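# Stand the Dewar flask upright on the lab jack

## Task

Place the Dewar flask standing upright in the centre of the lab jack's top platform, with its handle laid down flat to one side; the task fails if any dry ice spills out or the jack tips over.

## Robot and tools

Robot: two arms, left_arm (carrying a left hand, base near y=+0.232 m) and right_arm (carrying a right hand, base near y=-0.332 m). Scene frame: origin at table-top height midway between the nominal bases, +x out over the table, +y toward left_arm, +z up. Names do not match image sides. A camera stand sits behind the arms; cameras are cam_high, cam_low, cam_left_wrist, cam_right_wrist.

Hand point: a spot fixed to each palm, about 0.05 m in front of it and 0.15 m out from the wrist face. Its +z runs along straight fingers, +y out of the palm, +x across the palm away from the thumb on the right hand (toward the thumb on the left hand). Straight fingertips reach 0.06 to 0.07 m past the point along +z and sit 0.06 m behind it along -y. A wrist bracket on the little-finger side can strike objects. Arms track commands loosely: resting 1 to 3 cm (sometimes 5 cm) low or off is normal and not evidence of contact. Orientation commands are clipped to within 40 degrees of the measured orientation each step.

One row = 28 numbers, each in [-1, 1], always for both arms: left_arm dx, dy, dz, rx, ry, rz; left hand little, ring, middle, index, thumb_bend, thumb_turn, force_limit, speed; then the same 14 for right_arm. Pose numbers are offsets in scene-frame axes from the arm's Hand target at the start of the action or move (not from the previous row); 1.0 equals 0.6 m or 180 degrees; rx, ry, rz form one rotation vector turning about the Hand target position. Repeating an offset moves the arm again. Sending six zeros re-commands the current Hand target. Hand motor numbers are absolute targets: +1 open/straight, -1 closed; thumb_turn -1 puts the thumb opposite the fingers, +1 beside the palm. force_limit maps -1..+1 to about 0..10 N (0..15 N for the two thumb motors); speed rises from near zero at -1 to full at +0.48 and above. Hand numbers are never 'no change': to keep a hand as it is, resend the last eight numbers you actually sent it (before any were sent, use hand_measured plus hand_force_limit and hand_speed).

Gripping: with thumb_turn at -1, the hand can enclose objects roughly 0.035 to 0.065 m thick, or a handle down to about 0.025 m. A motor moves only when its target changes by at least 0.002; it stops at the target or when its load hits force_limit, then locks. To squeeze more, raise force_limit and send a more-closed target; to loosen, send a more-open one. Close at speed -0.94 or below for a gentle grip.

Tools:
execute_actions(actions, cameras): actions is a list of actions; each action is up to 15 rows, one per 1/30 s step, the last row repeating to fill 15. Images come back when actions is [] or cameras names them (["all"] for every camera).
move(target, speed, blend, blocking, cameras): target is one 28-number row or a list of up to 15 rows, all offsets counted from the same starting Hand targets. speed in m/s, 0.002 to 4.3, default 0.25 (turn rate up to twice that in rad/s); one value or one per target. blend in m rounds corners of a list; 0 stops at each. Paths are straight, do not avoid obstacles, and are cut off after 10 s. blocking=false returns after about 0.5 s while the move continues. Avoid paths passing near an arm's own base.
wait(seconds 0 to 10, cameras): lets time pass holding commands.
stop(cameras): brakes a running move.
zoom_image(camera, region [x0, y0, x1, y1] in pixels, at most 504 by 504): enlarges part of the latest image.
show_instructions(): shows reference pages.
finished_scene(scene): ends the scene with its number; irreversible.

Results: end_effector_position (m) and end_effector_quat_wxyz in the scene frame; Hand target (the base for next offsets); joint positions, velocities, torques; hand_measured, hand_stopped_by (moving, target, force, stalled, fault), hand_load_n (fingertip load, positive pushing open; a lost grip shows as load dropping near 0). A move adds a 'move:' line such as done, off_target, moving, held or fault plus limits like paced or held. MOTOR HOT appears at 85 °C; at 100 °C the arm goes limp for 30 to 60 s.

Avoid: dropping or tossing the flask, tilting it enough to spill dry ice, bumping or toppling the lab jack, fast contacts or driving targets far past a contact, arms touching or a hand closing on the other hand's fingers, overloading fingers with twists or swung loads, leaving anything off the table, and holding heavy loads or stretched poses long enough to overheat motors. Brief disturbances may nudge loose objects.

Each tool is called after ">>>" as name(argument=value, ...), one argument or row to a line, values as JSON.

Reference images:

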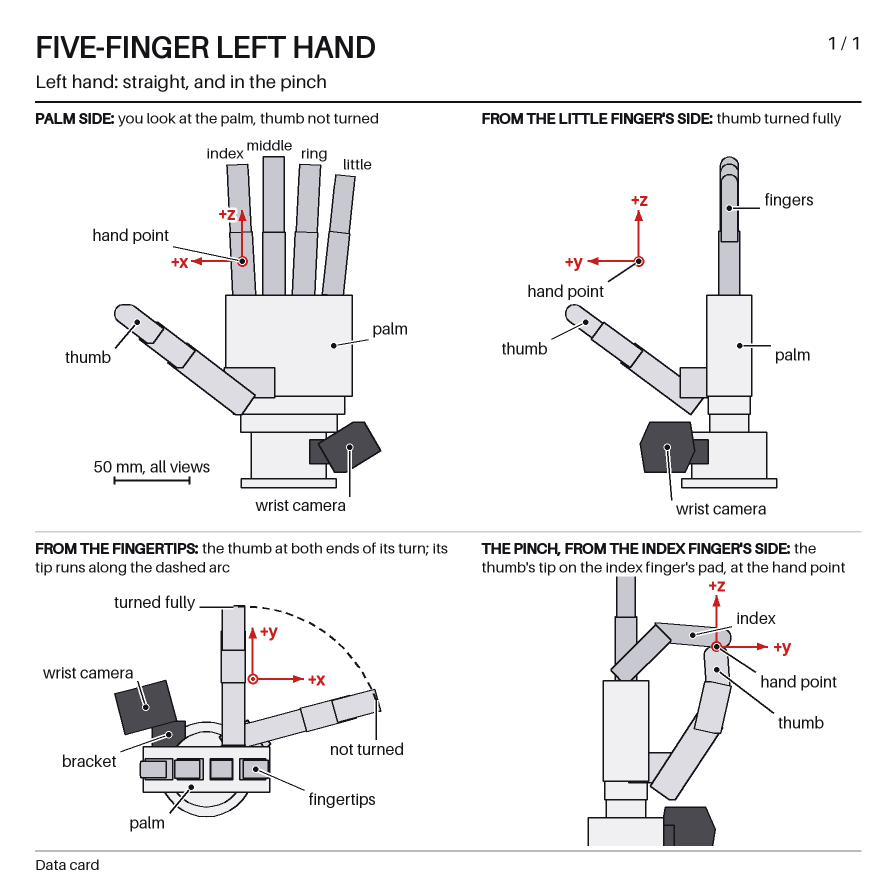

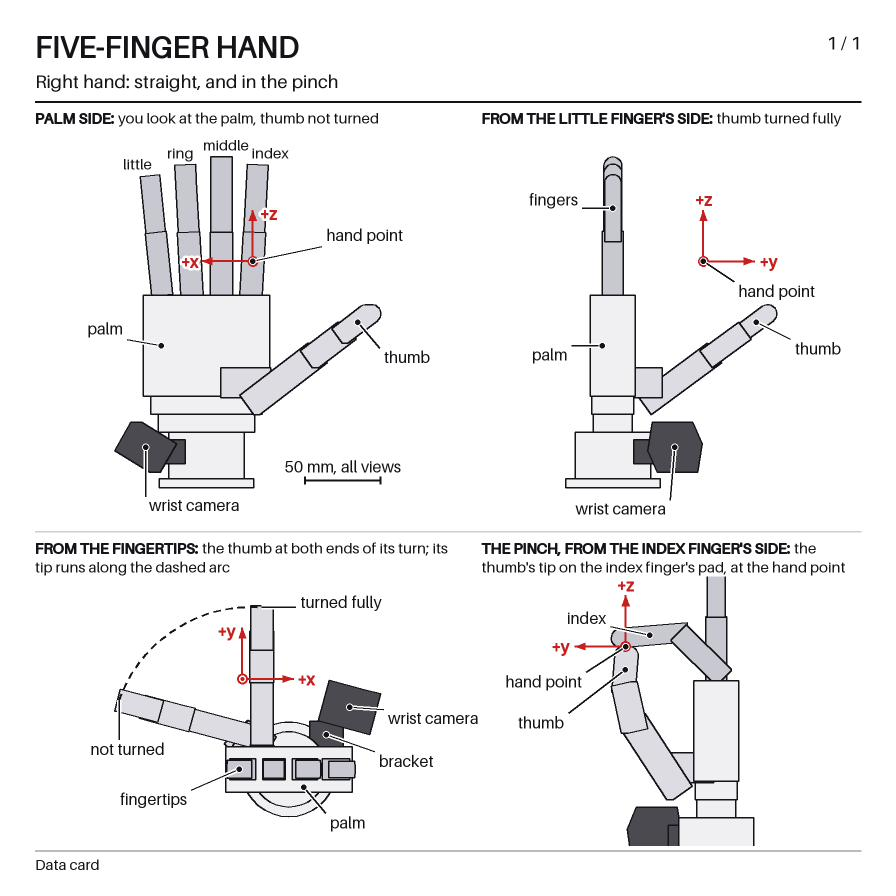

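## Session

>>> execute_actions(
  actions=[],
)

Scene clock: 0.00 s.
left_arm: end_effector_position=(+0.1756, +0.3438, +0.2198) hand_measured=(+1.000, +1.000, +1.000, +1.000, +1.000, +1.000) hand_load_n=(+0.0, +0.0, +0.0, +0.0, +0.0, +0.0) hand_stopped_by=(target, target, target, target, target, target) hand_force_limit=0.00 hand_speed=-0.80 end_effector_quat_wxyz=(-0.030, -0.680, +0.713, +0.165) | right_arm: end_effector_position=(+0.2379, -0.0415, +0.2376) hand_measured=(+1.000, +1.000, +1.000, +1.000, +1.000, +1.000) hand_load_n=(+0.0, +0.0, +0.0, +0.0, +0.0, +0.0) hand_stopped_by=(target, target, target, target, target, target) hand_force_limit=0.00 hand_speed=-0.80 end_effector_quat_wxyz=(-0.210, +0.951, +0.226, -0.008)
Joint positions: left_arm=[0.272 1.283 1.042 -1.533 -0.27 0.332] | right_arm=[0.816 1.321 1.29 -1.323 -0.367 -1.216]
Joint velocities: within noise
Joint torques (N m): no reading
Motor temperatures (°C): left_arm=[28 25 27 25 25 26] | right_arm=[30 26 27 25 27 27]
Heat: left arm: hottest waist 28 °C; right arm: hottest waist 30 °C.
Hand target: left_arm +0.1824, +0.3477, +0.2309; +0.015, +0.681, -0.714, -0.161 | right_arm +0.2448, -0.0331, +0.2526; -0.224, +0.946, +0.232, +0.011

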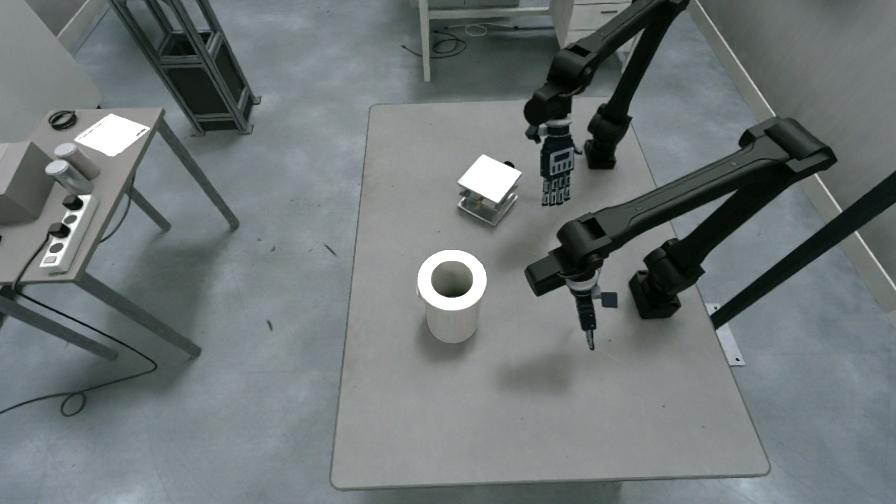

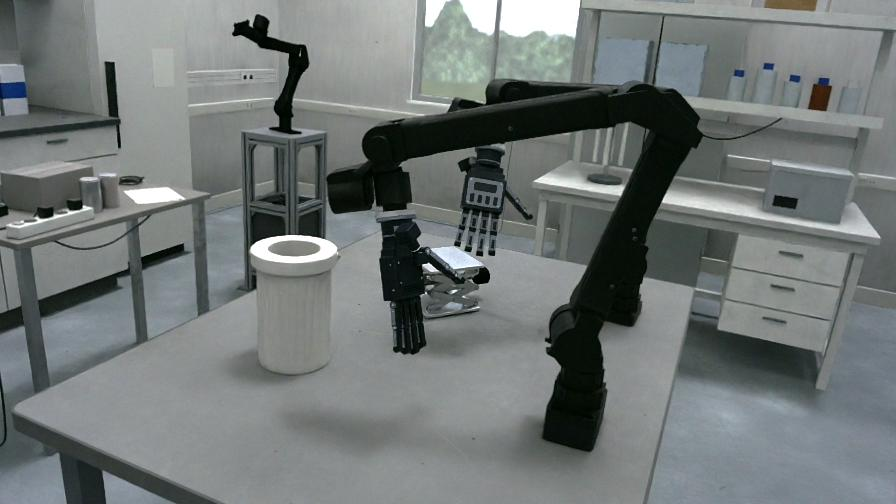

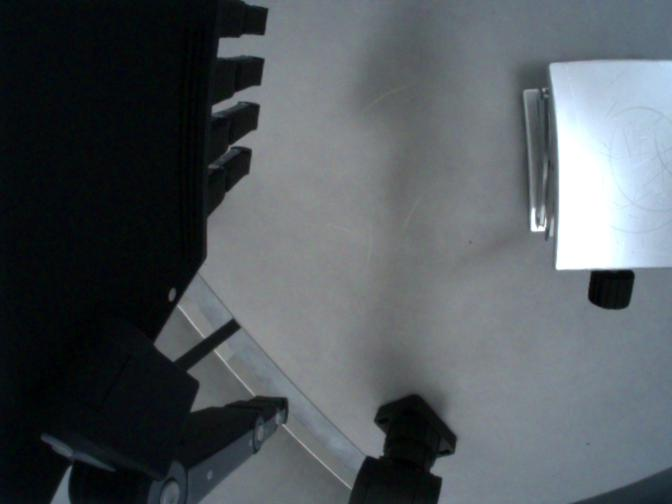

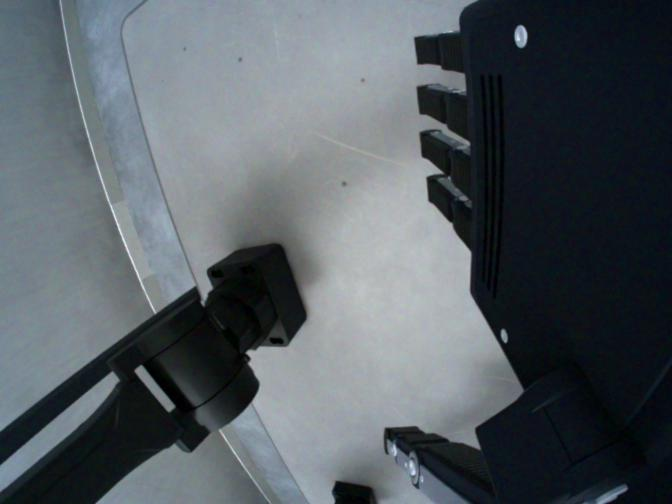

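>>> zoom_image(
  camera="cam_high",
  region=[380, 220, 520, 370],
)

>>> zoom_image(
  camera="cam_low",
  region=[230, 220, 370, 390],
)

>>> zoom_image(
  camera="cam_high",
  region=[430, 130, 550, 240],
)

>>> zoom_image(
  camera="cam_low",
  region=[380, 220, 520, 340],
)

Scaled by 3.360 from the camera's 896x504 image, which has a finer 1280x720 frame.

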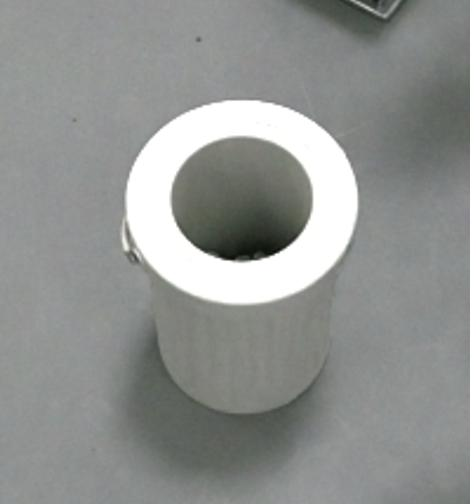

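Scaled by 2.965 from the camera's 896x504 image, which has a finer 1280x720 frame.

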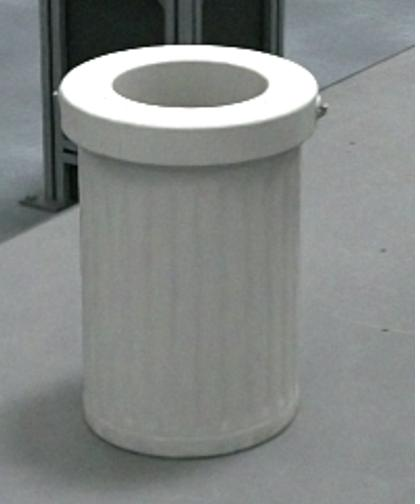

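Scaled by 4.200 from the camera's 896x504 image, which has a finer 1280x720 frame.

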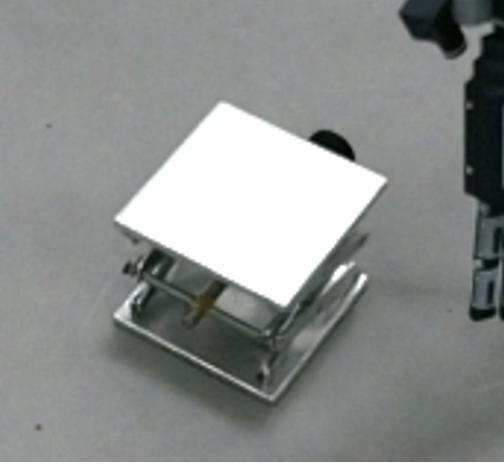

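Scaled by 3.600 from the camera's 896x504 image, which has a finer 1280x720 frame.

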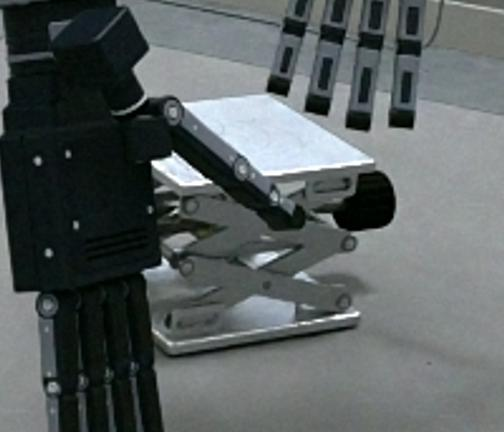

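>>> zoom_image(
  camera="cam_low",
  region=[240, 228, 350, 290],
)

>>> zoom_image(
  camera="cam_high",
  region=[410, 240, 500, 320],
)

Scaled by 4.582 from the camera's 896x504 image, which has a finer 1280x720 frame.

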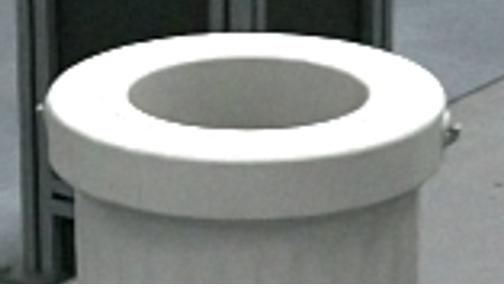

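Scaled by 5.600 from the camera's 896x504 image, which has a finer 1280x720 frame.

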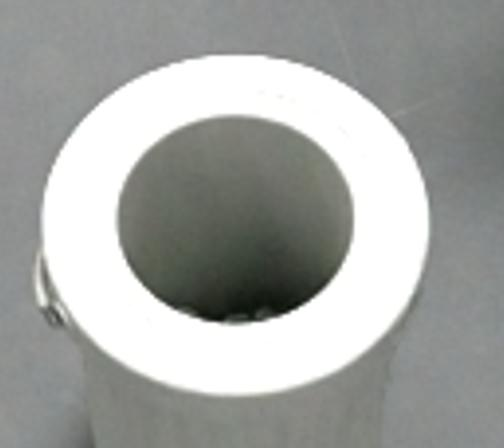

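>>> move(
  target=[0,0,0,0,0,0,1,1,1,1,1,1,0,-0.8,0.209,0.0885,0.079,-0.0758,0.186,-0.855,1,1,1,1,1,1,0,-0.8],
  cameras=["all"],
)

Scene clock: 75.63 s.
left_arm: end_effector_position=(+0.1756, +0.3438, +0.2198) hand_measured=(+1.000, +1.000, +1.000, +1.000, +1.000, +1.000) hand_load_n=(+0.0, +0.0, +0.0, +0.0, +0.0, +0.0) hand_stopped_by=(target, target, target, target, target, target) hand_force_limit=0.00 hand_speed=-0.80 end_effector_quat_wxyz=(-0.030, -0.680, +0.713, +0.165) | right_arm: end_effector_position=(+0.3541, +0.0165, +0.2817) hand_measured=(+1.000, +1.000, +1.000, +1.000, +1.000, +1.000) hand_load_n=(+0.0, +0.0, +0.0, +0.0, +0.0, +0.0) hand_stopped_by=(target, target, target, target, target, target) hand_force_limit=0.00 hand_speed=-0.80 end_effector_quat_wxyz=(-0.014, -0.436, +0.900, -0.005)
Joint positions: left_arm=[0.272 1.283 1.042 -1.533 -0.27 0.332] | right_arm=[0.661 1.651 1.747 -1.697 0.006 1.294]
Joint torques (N m): left_arm=[0.15 -6.42 9.29 -0.03 -0.21 -0.11] | right_arm=[-0.67 -13.22 10.7 -0.68 -0.11 0.07]
Motor temperatures (°C): left_arm=[28 26 35 25 25 26] | right_arm=[30 27 38 25 27 27]
Heat: left arm: hottest elbow 35 °C; right arm: hottest elbow 38 °C.
Hand target: left_arm +0.1824, +0.3477, +0.2309; +0.015, +0.681, -0.714, -0.161 | right_arm +0.3702, +0.0200, +0.3000; +0.001, -0.423, +0.906, +0.000
Off the commanded pose: left_arm 0.014 m, 2 deg | right_arm 0.025 m, 2 deg.
joint sent to its limit (right arm) — joint 4 (wrist pitch), lower limit. The joint targets are off in position, not in orientation.
move: off_target (left_arm, right_arm)
camera_calibration:
cam_right_wrist: T_world_to_cam=[[-0.904961, 0.424693, -0.02611, 0.325469], [0.353031, 0.783682, 0.511089, -0.286772], [0.237518, 0.453298, -0.859131, 0.261197], [0, 0, 0, 1]] pos_world=[0.333738, -0.0318867, 0.379467]

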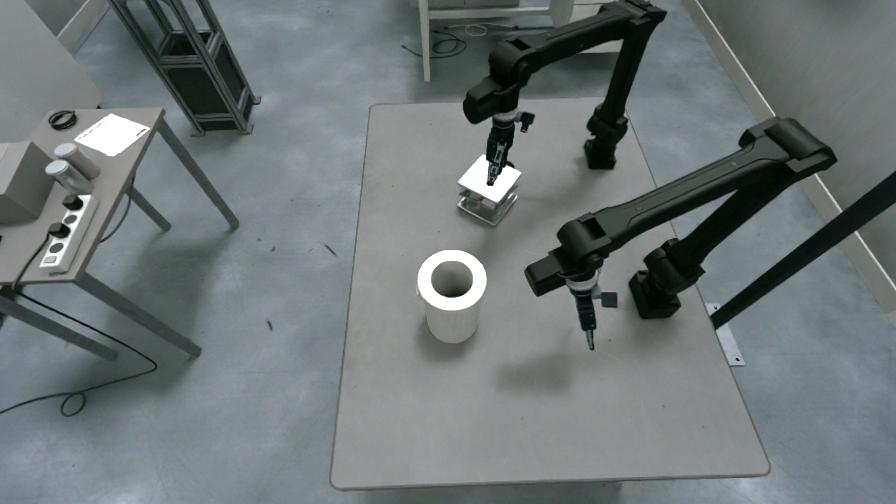

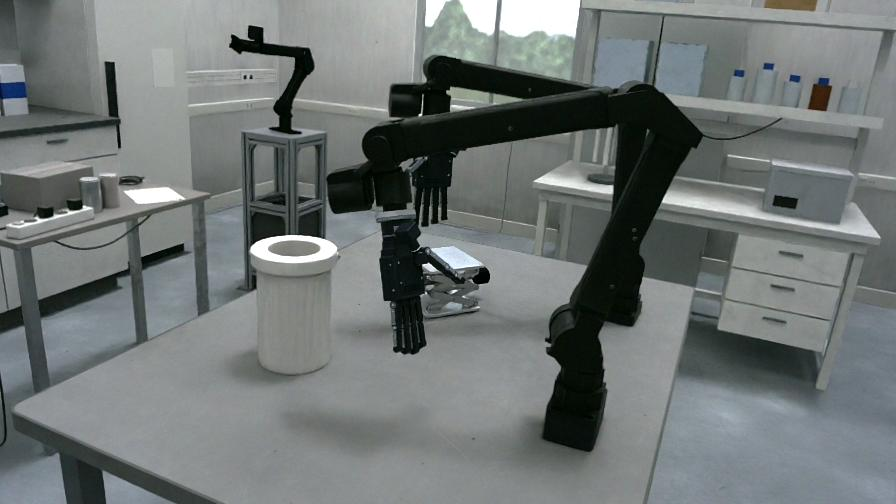

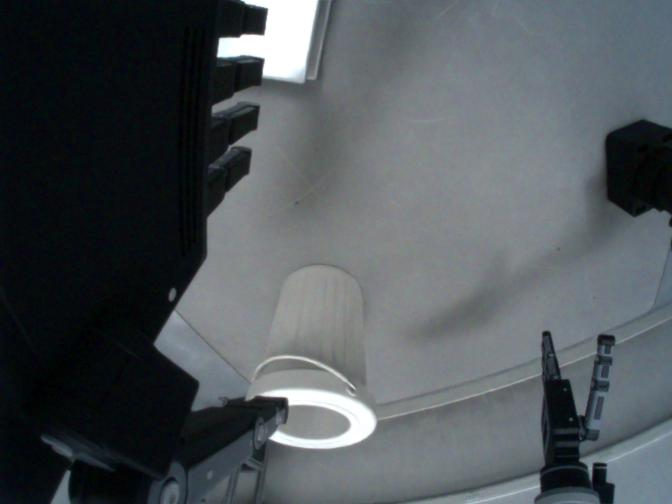

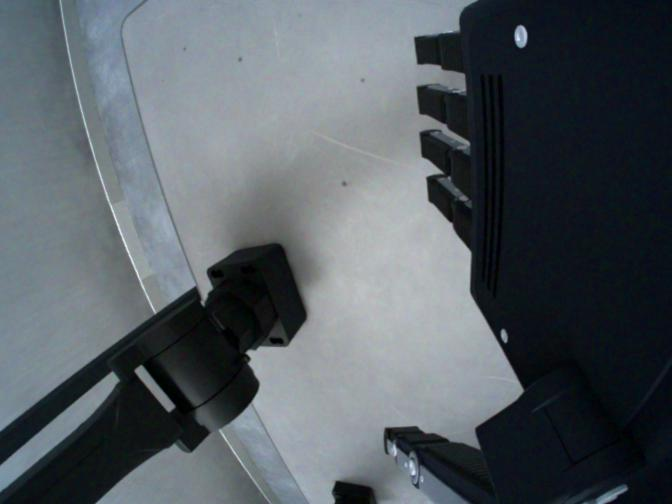

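>>> zoom_image(
  camera="cam_left_wrist",
  region=[210, 250, 410, 470],
)

>>> zoom_image(
  camera="cam_right_wrist",
  region=[210, 250, 410, 470],
)

Scaled by 2.291 from the camera's 672x504 image, which has a finer 960x720 frame.

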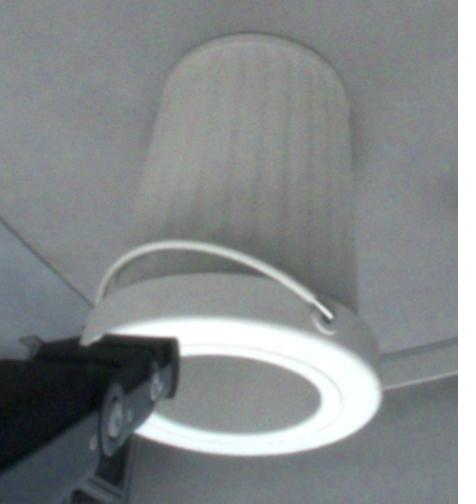

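Scaled by 2.291 from the camera's 672x504 image, which has a finer 960x720 frame.

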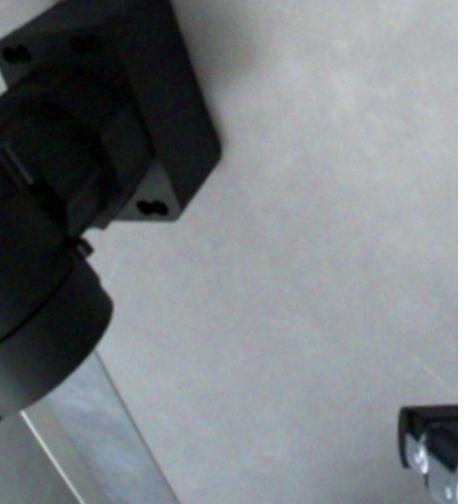

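>>> move(
  target=[0.571,0.1205,0.015,0.0107,-0.115,0.510,1,1,1,1,1,-1,0,-0.2,0,0,0,0,0,0,1,1,1,1,1,1,0,-0.8],
  cameras=["all"],
)

Scene clock: 113.83 s.
left_arm: end_effector_position=(+0.5067, +0.4107, +0.2240) hand_measured=(+1.000, +1.000, +1.000, +1.000, +1.000, -1.000) hand_load_n=(+0.0, +0.0, +0.0, +0.0, +0.0, +0.0) hand_stopped_by=(target, target, target, target, target, target) hand_force_limit=0.00 hand_speed=-0.20 end_effector_quat_wxyz=(+0.010, +1.000, -0.011, -0.026) | right_arm: end_effector_position=(+0.3542, +0.0166, +0.2817) hand_measured=(+1.000, +1.000, +1.000, +1.000, +1.000, +1.000) hand_load_n=(+0.0, +0.0, +0.0, +0.0, +0.0, +0.0) hand_stopped_by=(target, target, target, target, target, target) hand_force_limit=0.00 hand_speed=-0.80 end_effector_quat_wxyz=(-0.014, -0.436, +0.900, -0.005)
Joint positions: left_arm=[0.398 1.863 1.8 -1.562 -0.005 -1.11] | right_arm=[0.661 1.651 1.747 -1.697 0.006 1.295]
Joint torques (N m): left_arm=[0.03 -13.22 11.82 0.43 0.03 -0.29] | right_arm=[-0.62 -13.16 10.7 -0.66 -0.1 0.06]
Motor temperatures (°C): left_arm=[28 26 37 25 25 26] | right_arm=[30 27 46 25 27 27]
Heat: left arm: hottest elbow 37 °C; right arm: hottest elbow 46 °C.
Hand target: left_arm +0.5250, +0.4200, +0.2399; +0.000, +1.000, -0.001, +0.000 | right_arm +0.3702, +0.0200, +0.3000; +0.001, -0.423, +0.906, +0.000
Off the commanded pose: left_arm 0.026 m, 3 deg | right_arm 0.025 m, 2 deg.
joint sent to its limit (right arm) — joint 4 (wrist pitch), lower limit. The joint targets are off in position, not in orientation.
move: off_target (left_arm, right_arm)
camera_calibration:
cam_left_wrist: T_world_to_cam=[[0.225413, 0.974243, -0.00630617, -0.517487], [0.856121, -0.194985, 0.478578, -0.45859], [0.465022, -0.113277, -0.878022, 0.120917], [0, 0, 0, 1]] pos_world=[0.453028, 0.428436, 0.322376]
cam_right_wrist: T_world_to_cam=[[-0.904321, 0.426055, -0.0260732, 0.325286], [0.354217, 0.783121, 0.511128, -0.287201], [0.238187, 0.452988, -0.859109, 0.260955], [0, 0, 0, 1]] pos_world=[0.333739, -0.031886, 0.379467]

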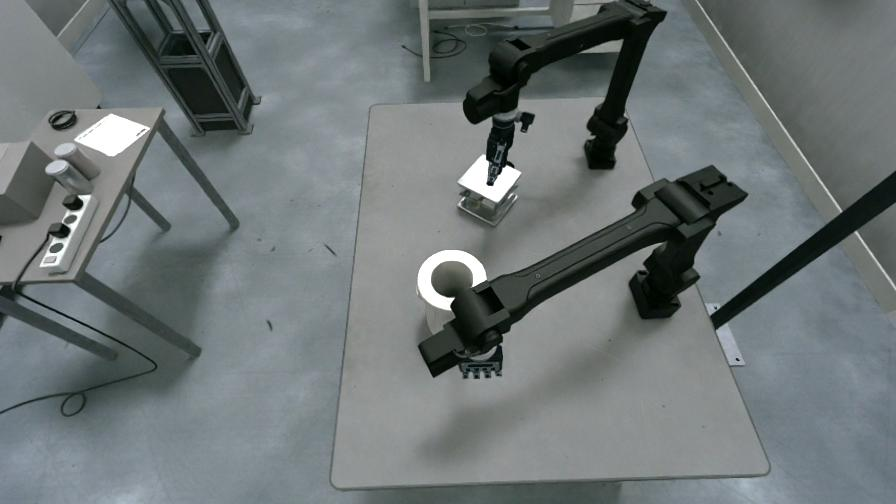

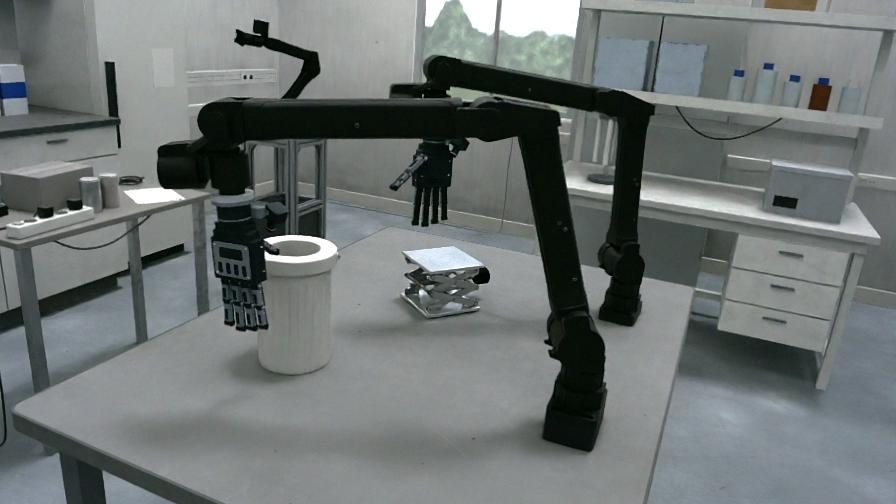

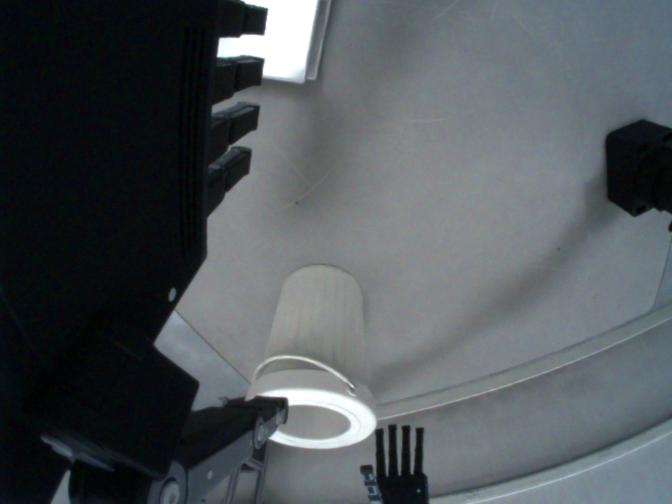

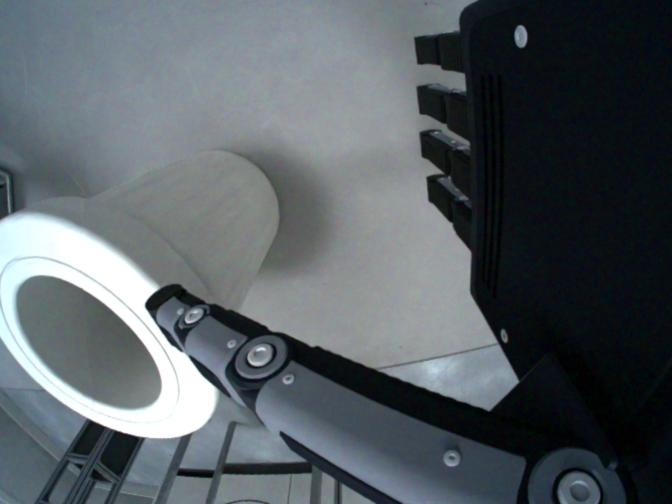

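>>> zoom_image(
  camera="cam_high",
  region=[410, 240, 520, 390],
)

>>> zoom_image(
  camera="cam_low",
  region=[200, 180, 350, 380],
)

>>> zoom_image(
  camera="cam_right_wrist",
  region=[0, 130, 336, 504],
)

Scaled by 3.360 from the camera's 896x504 image, which has a finer 1280x720 frame.

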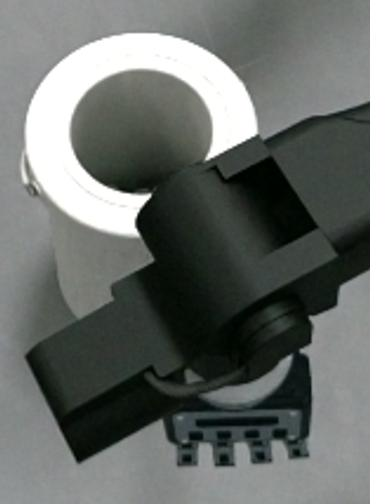

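Scaled by 2.520 from the camera's 896x504 image, which has a finer 1280x720 frame.

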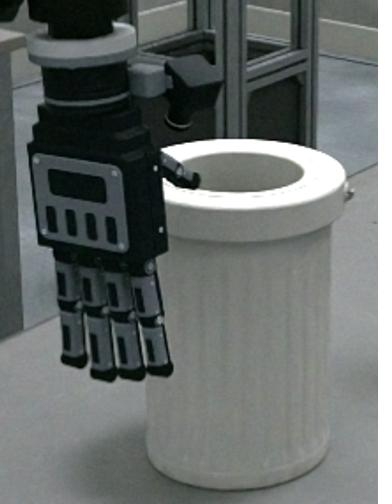

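Scaled by 1.348 from the camera's 672x504 image, which has a finer 960x720 frame.

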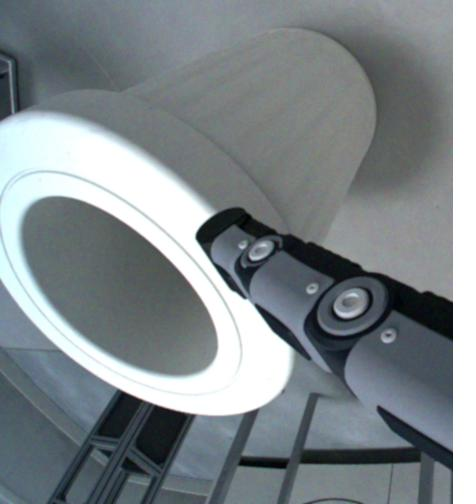

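>>> move(
  target=[0.0633,-0.1267,0.0017,0,0,0,1,1,1,1,1,-1,0,-0.2,0,0,0,0,0,0,1,1,1,1,1,1,0,-0.8],
  cameras=["cam_high","cam_low","cam_right_wrist"],
  speed=0.12,
)

Scene clock: 175.93 s.
left_arm: end_effector_position=(+0.5479, +0.3378, +0.2243) hand_measured=(+1.000, +1.000, +1.000, +1.000, +1.000, -1.000) hand_load_n=(+0.0, +0.0, +0.0, +0.0, +0.0, +0.0) hand_stopped_by=(target, target, target, target, target, target) hand_force_limit=0.00 hand_speed=-0.20 end_effector_quat_wxyz=(+0.004, +1.000, -0.011, -0.020) | right_arm: end_effector_position=(+0.3542, +0.0166, +0.2817) hand_measured=(+1.000, +1.000, +1.000, +1.000, +1.000, +1.000) hand_load_n=(+0.0, +0.0, +0.0, +0.0, +0.0, +0.0) hand_stopped_by=(target, target, target, target, target, target) hand_force_limit=0.00 hand_speed=-0.80 end_effector_quat_wxyz=(-0.014, -0.436, +0.900, -0.005)
Joint positions: left_arm=[0.253 1.888 1.838 -1.562 -0.005 -1.255] | right_arm=[0.661 1.651 1.747 -1.697 0.006 1.295]
Joint torques (N m): left_arm=[-0.15 -13.57 11.86 -0.13 -0.03 -0.3] | right_arm=[-0.62 -13.16 10.7 -0.68 -0.1 0.06]
Motor temperatures (°C): left_arm=[28 28 44 25 25 26] | right_arm=[30 28 50 25 27 27]
Heat: left arm: hottest elbow 44 °C; right arm: hottest elbow 50 °C.
Hand target: left_arm +0.5629, +0.3440, +0.2409; +0.000, +1.000, -0.001, +0.000 | right_arm +0.3702, +0.0200, +0.3000; +0.001, -0.423, +0.906, +0.000
Off the commanded pose: left_arm 0.023 m, 3 deg | right_arm 0.025 m, 2 deg.
joint sent to its limit (right arm) — joint 4 (wrist pitch), lower limit. The joint targets are off in position, not in orientation.
move: off_target (left_arm, right_arm)
camera_calibration:
cam_right_wrist: T_world_to_cam=[[-0.904321, 0.426055, -0.0260732, 0.325286], [0.354217, 0.783121, 0.511128, -0.287201], [0.238187, 0.452988, -0.859109, 0.260955], [0, 0, 0, 1]] pos_world=[0.333739, -0.031886, 0.379467]
Images, in order (width x height): cam_high 896x504, cam_low 896x504, cam_right_wrist 672x504.

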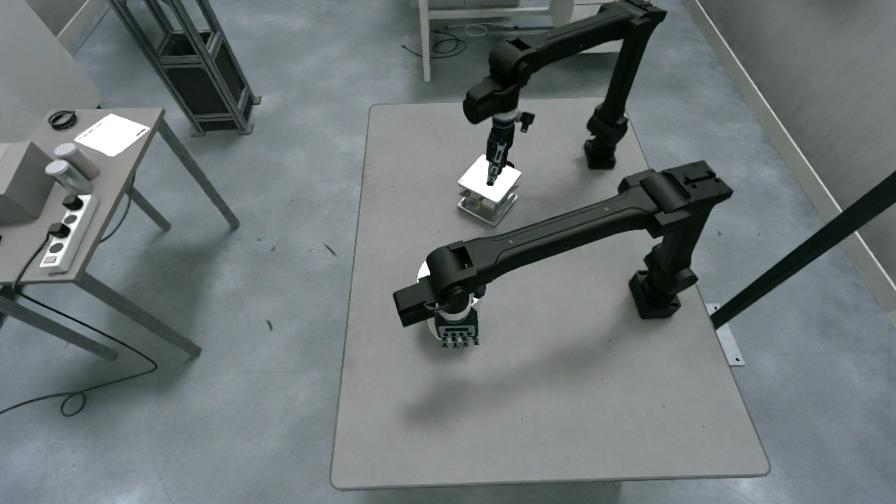

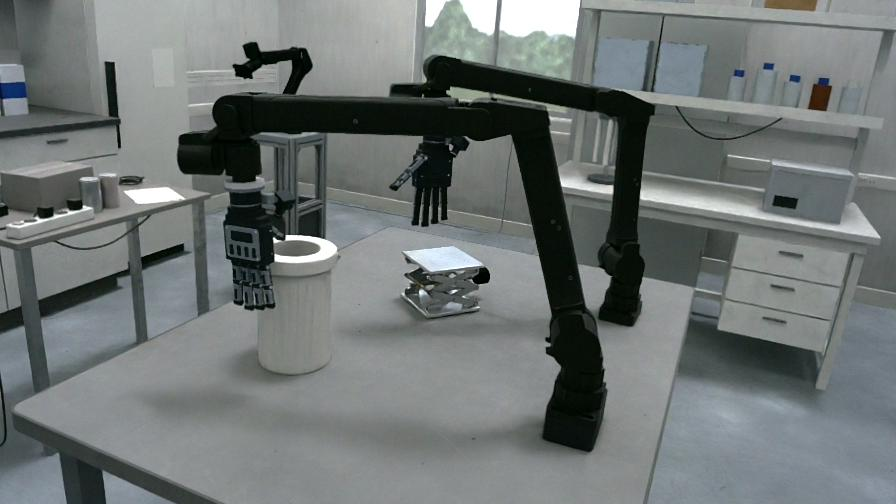

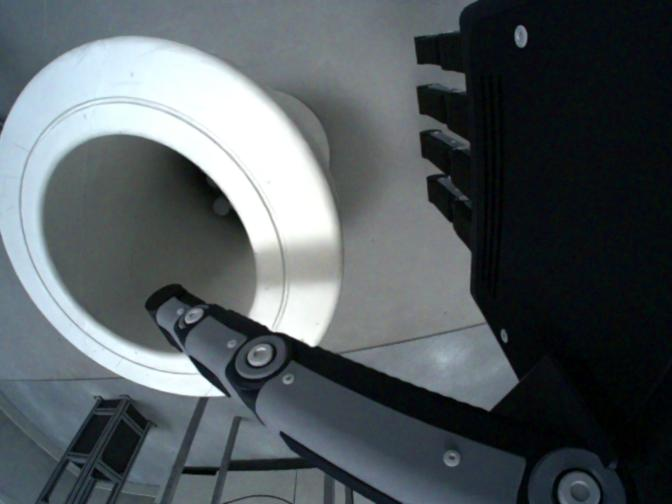

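>>> move(
  target=[
    [-0.008,-0.0583,0,0,0,0,1,1,1,1,1,-1,0,-0.2,0,0,0,0,0,0,1,1,1,1,1,1,0,-0.8],
    [-0.008,-0.0583,-0.045,0,0,0,1,1,1,1,1,-1,0,-0.2,0,0,0,0,0,0,1,1,1,1,1,1,0,-0.8],
  ],
  cameras=["cam_high","cam_low","cam_right_wrist"],
  speed=0.08,
)

Scene clock: 191.27 s.
left_arm: end_effector_position=(+0.5502, +0.3075, +0.1952) hand_measured=(+1.000, +1.000, +1.000, +1.000, +1.000, -1.000) hand_load_n=(+0.0, +0.0, +0.0, +0.0, -0.5, +0.0) hand_stopped_by=(target, target, target, target, target, target) hand_force_limit=0.00 hand_speed=-0.20 end_effector_quat_wxyz=(+0.004, +1.000, -0.010, -0.026) | right_arm: end_effector_position=(+0.3542, +0.0166, +0.2817) hand_measured=(+1.000, +1.000, +1.000, +1.000, +1.000, +1.000) hand_load_n=(+0.0, +0.0, +0.0, +0.0, +0.0, +0.0) hand_stopped_by=(target, target, target, target, target, target) hand_force_limit=0.00 hand_speed=-0.80 end_effector_quat_wxyz=(-0.014, -0.436, +0.900, -0.005)
Joint positions: left_arm=[0.2 1.886 1.76 -1.496 -0.005 -1.311] | right_arm=[0.661 1.651 1.747 -1.697 0.006 1.295]
Joint torques (N m): left_arm=[-0.21 -15.74 8.03 0.68 0.01 -0.26] | right_arm=[-0.62 -13.16 10.69 -0.66 -0.1 0.07]
Heat: left arm: hottest elbow 42 °C; right arm: hottest elbow 50 °C.
Hand target: left_arm +0.5581, +0.3090, +0.2139; +0.000, +1.000, -0.001, +0.000 | right_arm +0.3702, +0.0200, +0.3000; +0.001, -0.423, +0.906, +0.000
Off the commanded pose: left_arm 0.020 m, 3 deg | right_arm 0.025 m, 2 deg.
joint sent to its limit (right arm) — joint 4 (wrist pitch), lower limit. The joint targets are off in position, not in orientation.
move: off_target (left_arm, right_arm)
camera_calibration:
cam_right_wrist: T_world_to_cam=[[-0.904321, 0.426055, -0.0260732, 0.325286], [0.354217, 0.783121, 0.511128, -0.287201], [0.238187, 0.452988, -0.859109, 0.260955], [0, 0, 0, 1]] pos_world=[0.333739, -0.031886, 0.379467]
Images, in order (width x height): cam_high 896x504, cam_low 896x504, cam_right_wrist 672x504.

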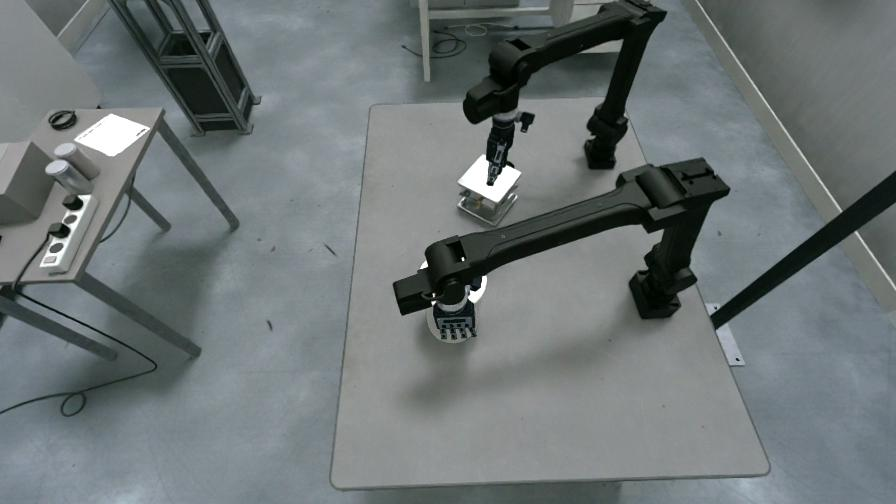

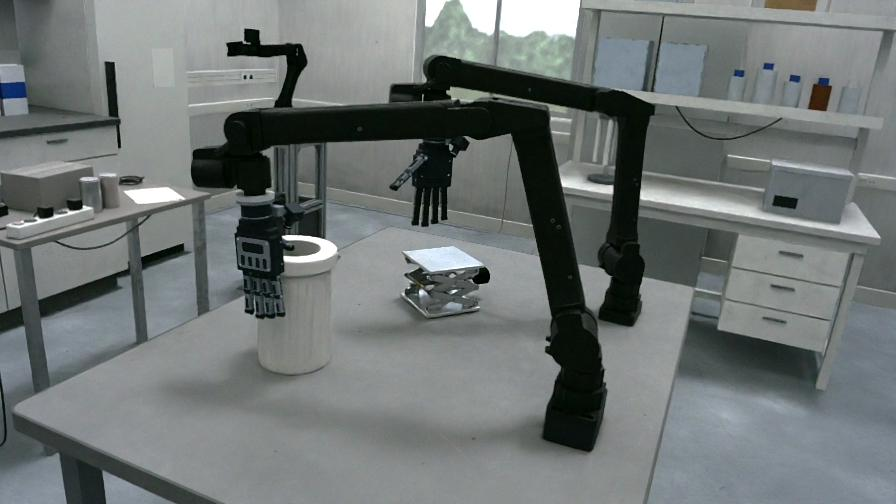

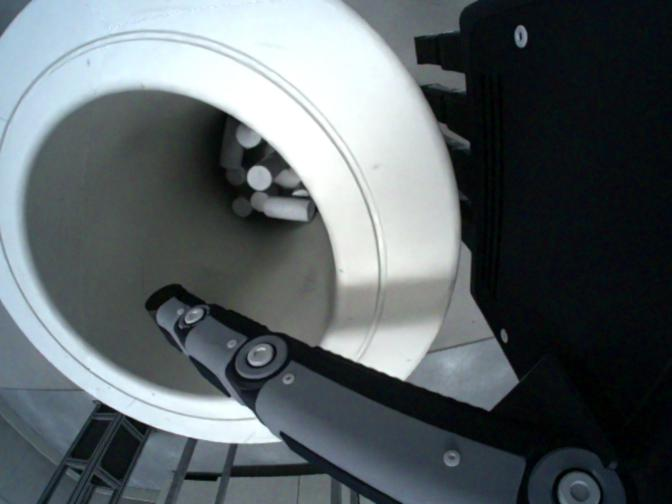

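>>> move(
  target=[0,-0.008,-0.018,0,0,0,1,1,1,1,0.5,-1,-0.5,-0.6,0,0,0,0,0,0,1,1,1,1,1,1,0,-0.8],
  cameras=["cam_right_wrist"],
  speed=0.05,
)

Scene clock: 201.90 s.
left_arm: end_effector_position=(+0.5494, +0.3068, +0.1850) hand_measured=(+1.000, +1.000, +1.000, +1.000, +0.500, -1.000) hand_load_n=(+0.0, +0.0, +0.0, +0.0, +0.0, +0.0) hand_stopped_by=(target, target, target, target, target, target) hand_force_limit=-0.50 hand_speed=-0.60 end_effector_quat_wxyz=(+0.005, +1.000, -0.006, -0.025) | right_arm: end_effector_position=(+0.3542, +0.0166, +0.2817) hand_measured=(+1.000, +1.000, +1.000, +1.000, +1.000, +1.000) hand_load_n=(+0.0, +0.0, +0.0, +0.0, +0.0, +0.0) hand_stopped_by=(target, target, target, target, target, target) hand_force_limit=0.00 hand_speed=-0.80 end_effector_quat_wxyz=(-0.014, -0.436, +0.900, -0.005)
Joint positions: left_arm=[0.2 1.886 1.733 -1.469 -0.002 -1.318] | right_arm=[0.661 1.651 1.747 -1.697 0.006 1.295]
Joint torques (N m): left_arm=[-0.97 -15.5 7.98 0.62 -0.02 -0.27] | right_arm=[-0.67 -13.16 10.7 -0.66 -0.1 0.06]
Heat: left arm: hottest elbow 41 °C; right arm: hottest elbow 51 °C.
Hand target: left_arm +0.5581, +0.3042, +0.2031; +0.000, +1.000, -0.001, +0.000 | right_arm +0.3702, +0.0200, +0.3000; +0.001, -0.423, +0.906, +0.000
Off the commanded pose: left_arm 0.020 m, 3 deg | right_arm 0.025 m, 2 deg.
joint sent to its limit (right arm) — joint 4 (wrist pitch), lower limit. The joint targets are off in position, not in orientation.
move: off_target (left_arm, right_arm)
camera_calibration:
cam_right_wrist: T_world_to_cam=[[-0.904321, 0.426055, -0.0260732, 0.325286], [0.354217, 0.783121, 0.511128, -0.287201], [0.238187, 0.452988, -0.859109, 0.260955], [0, 0, 0, 1]] pos_world=[0.333739, -0.031886, 0.379467]
Images, in order (width x height): cam_right_wrist 672x504.

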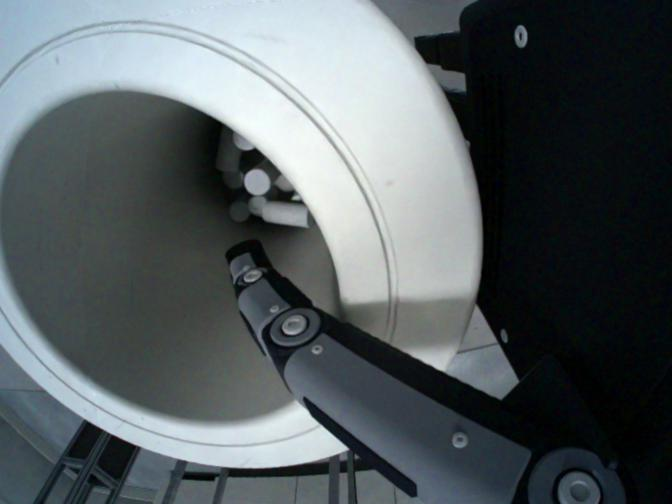

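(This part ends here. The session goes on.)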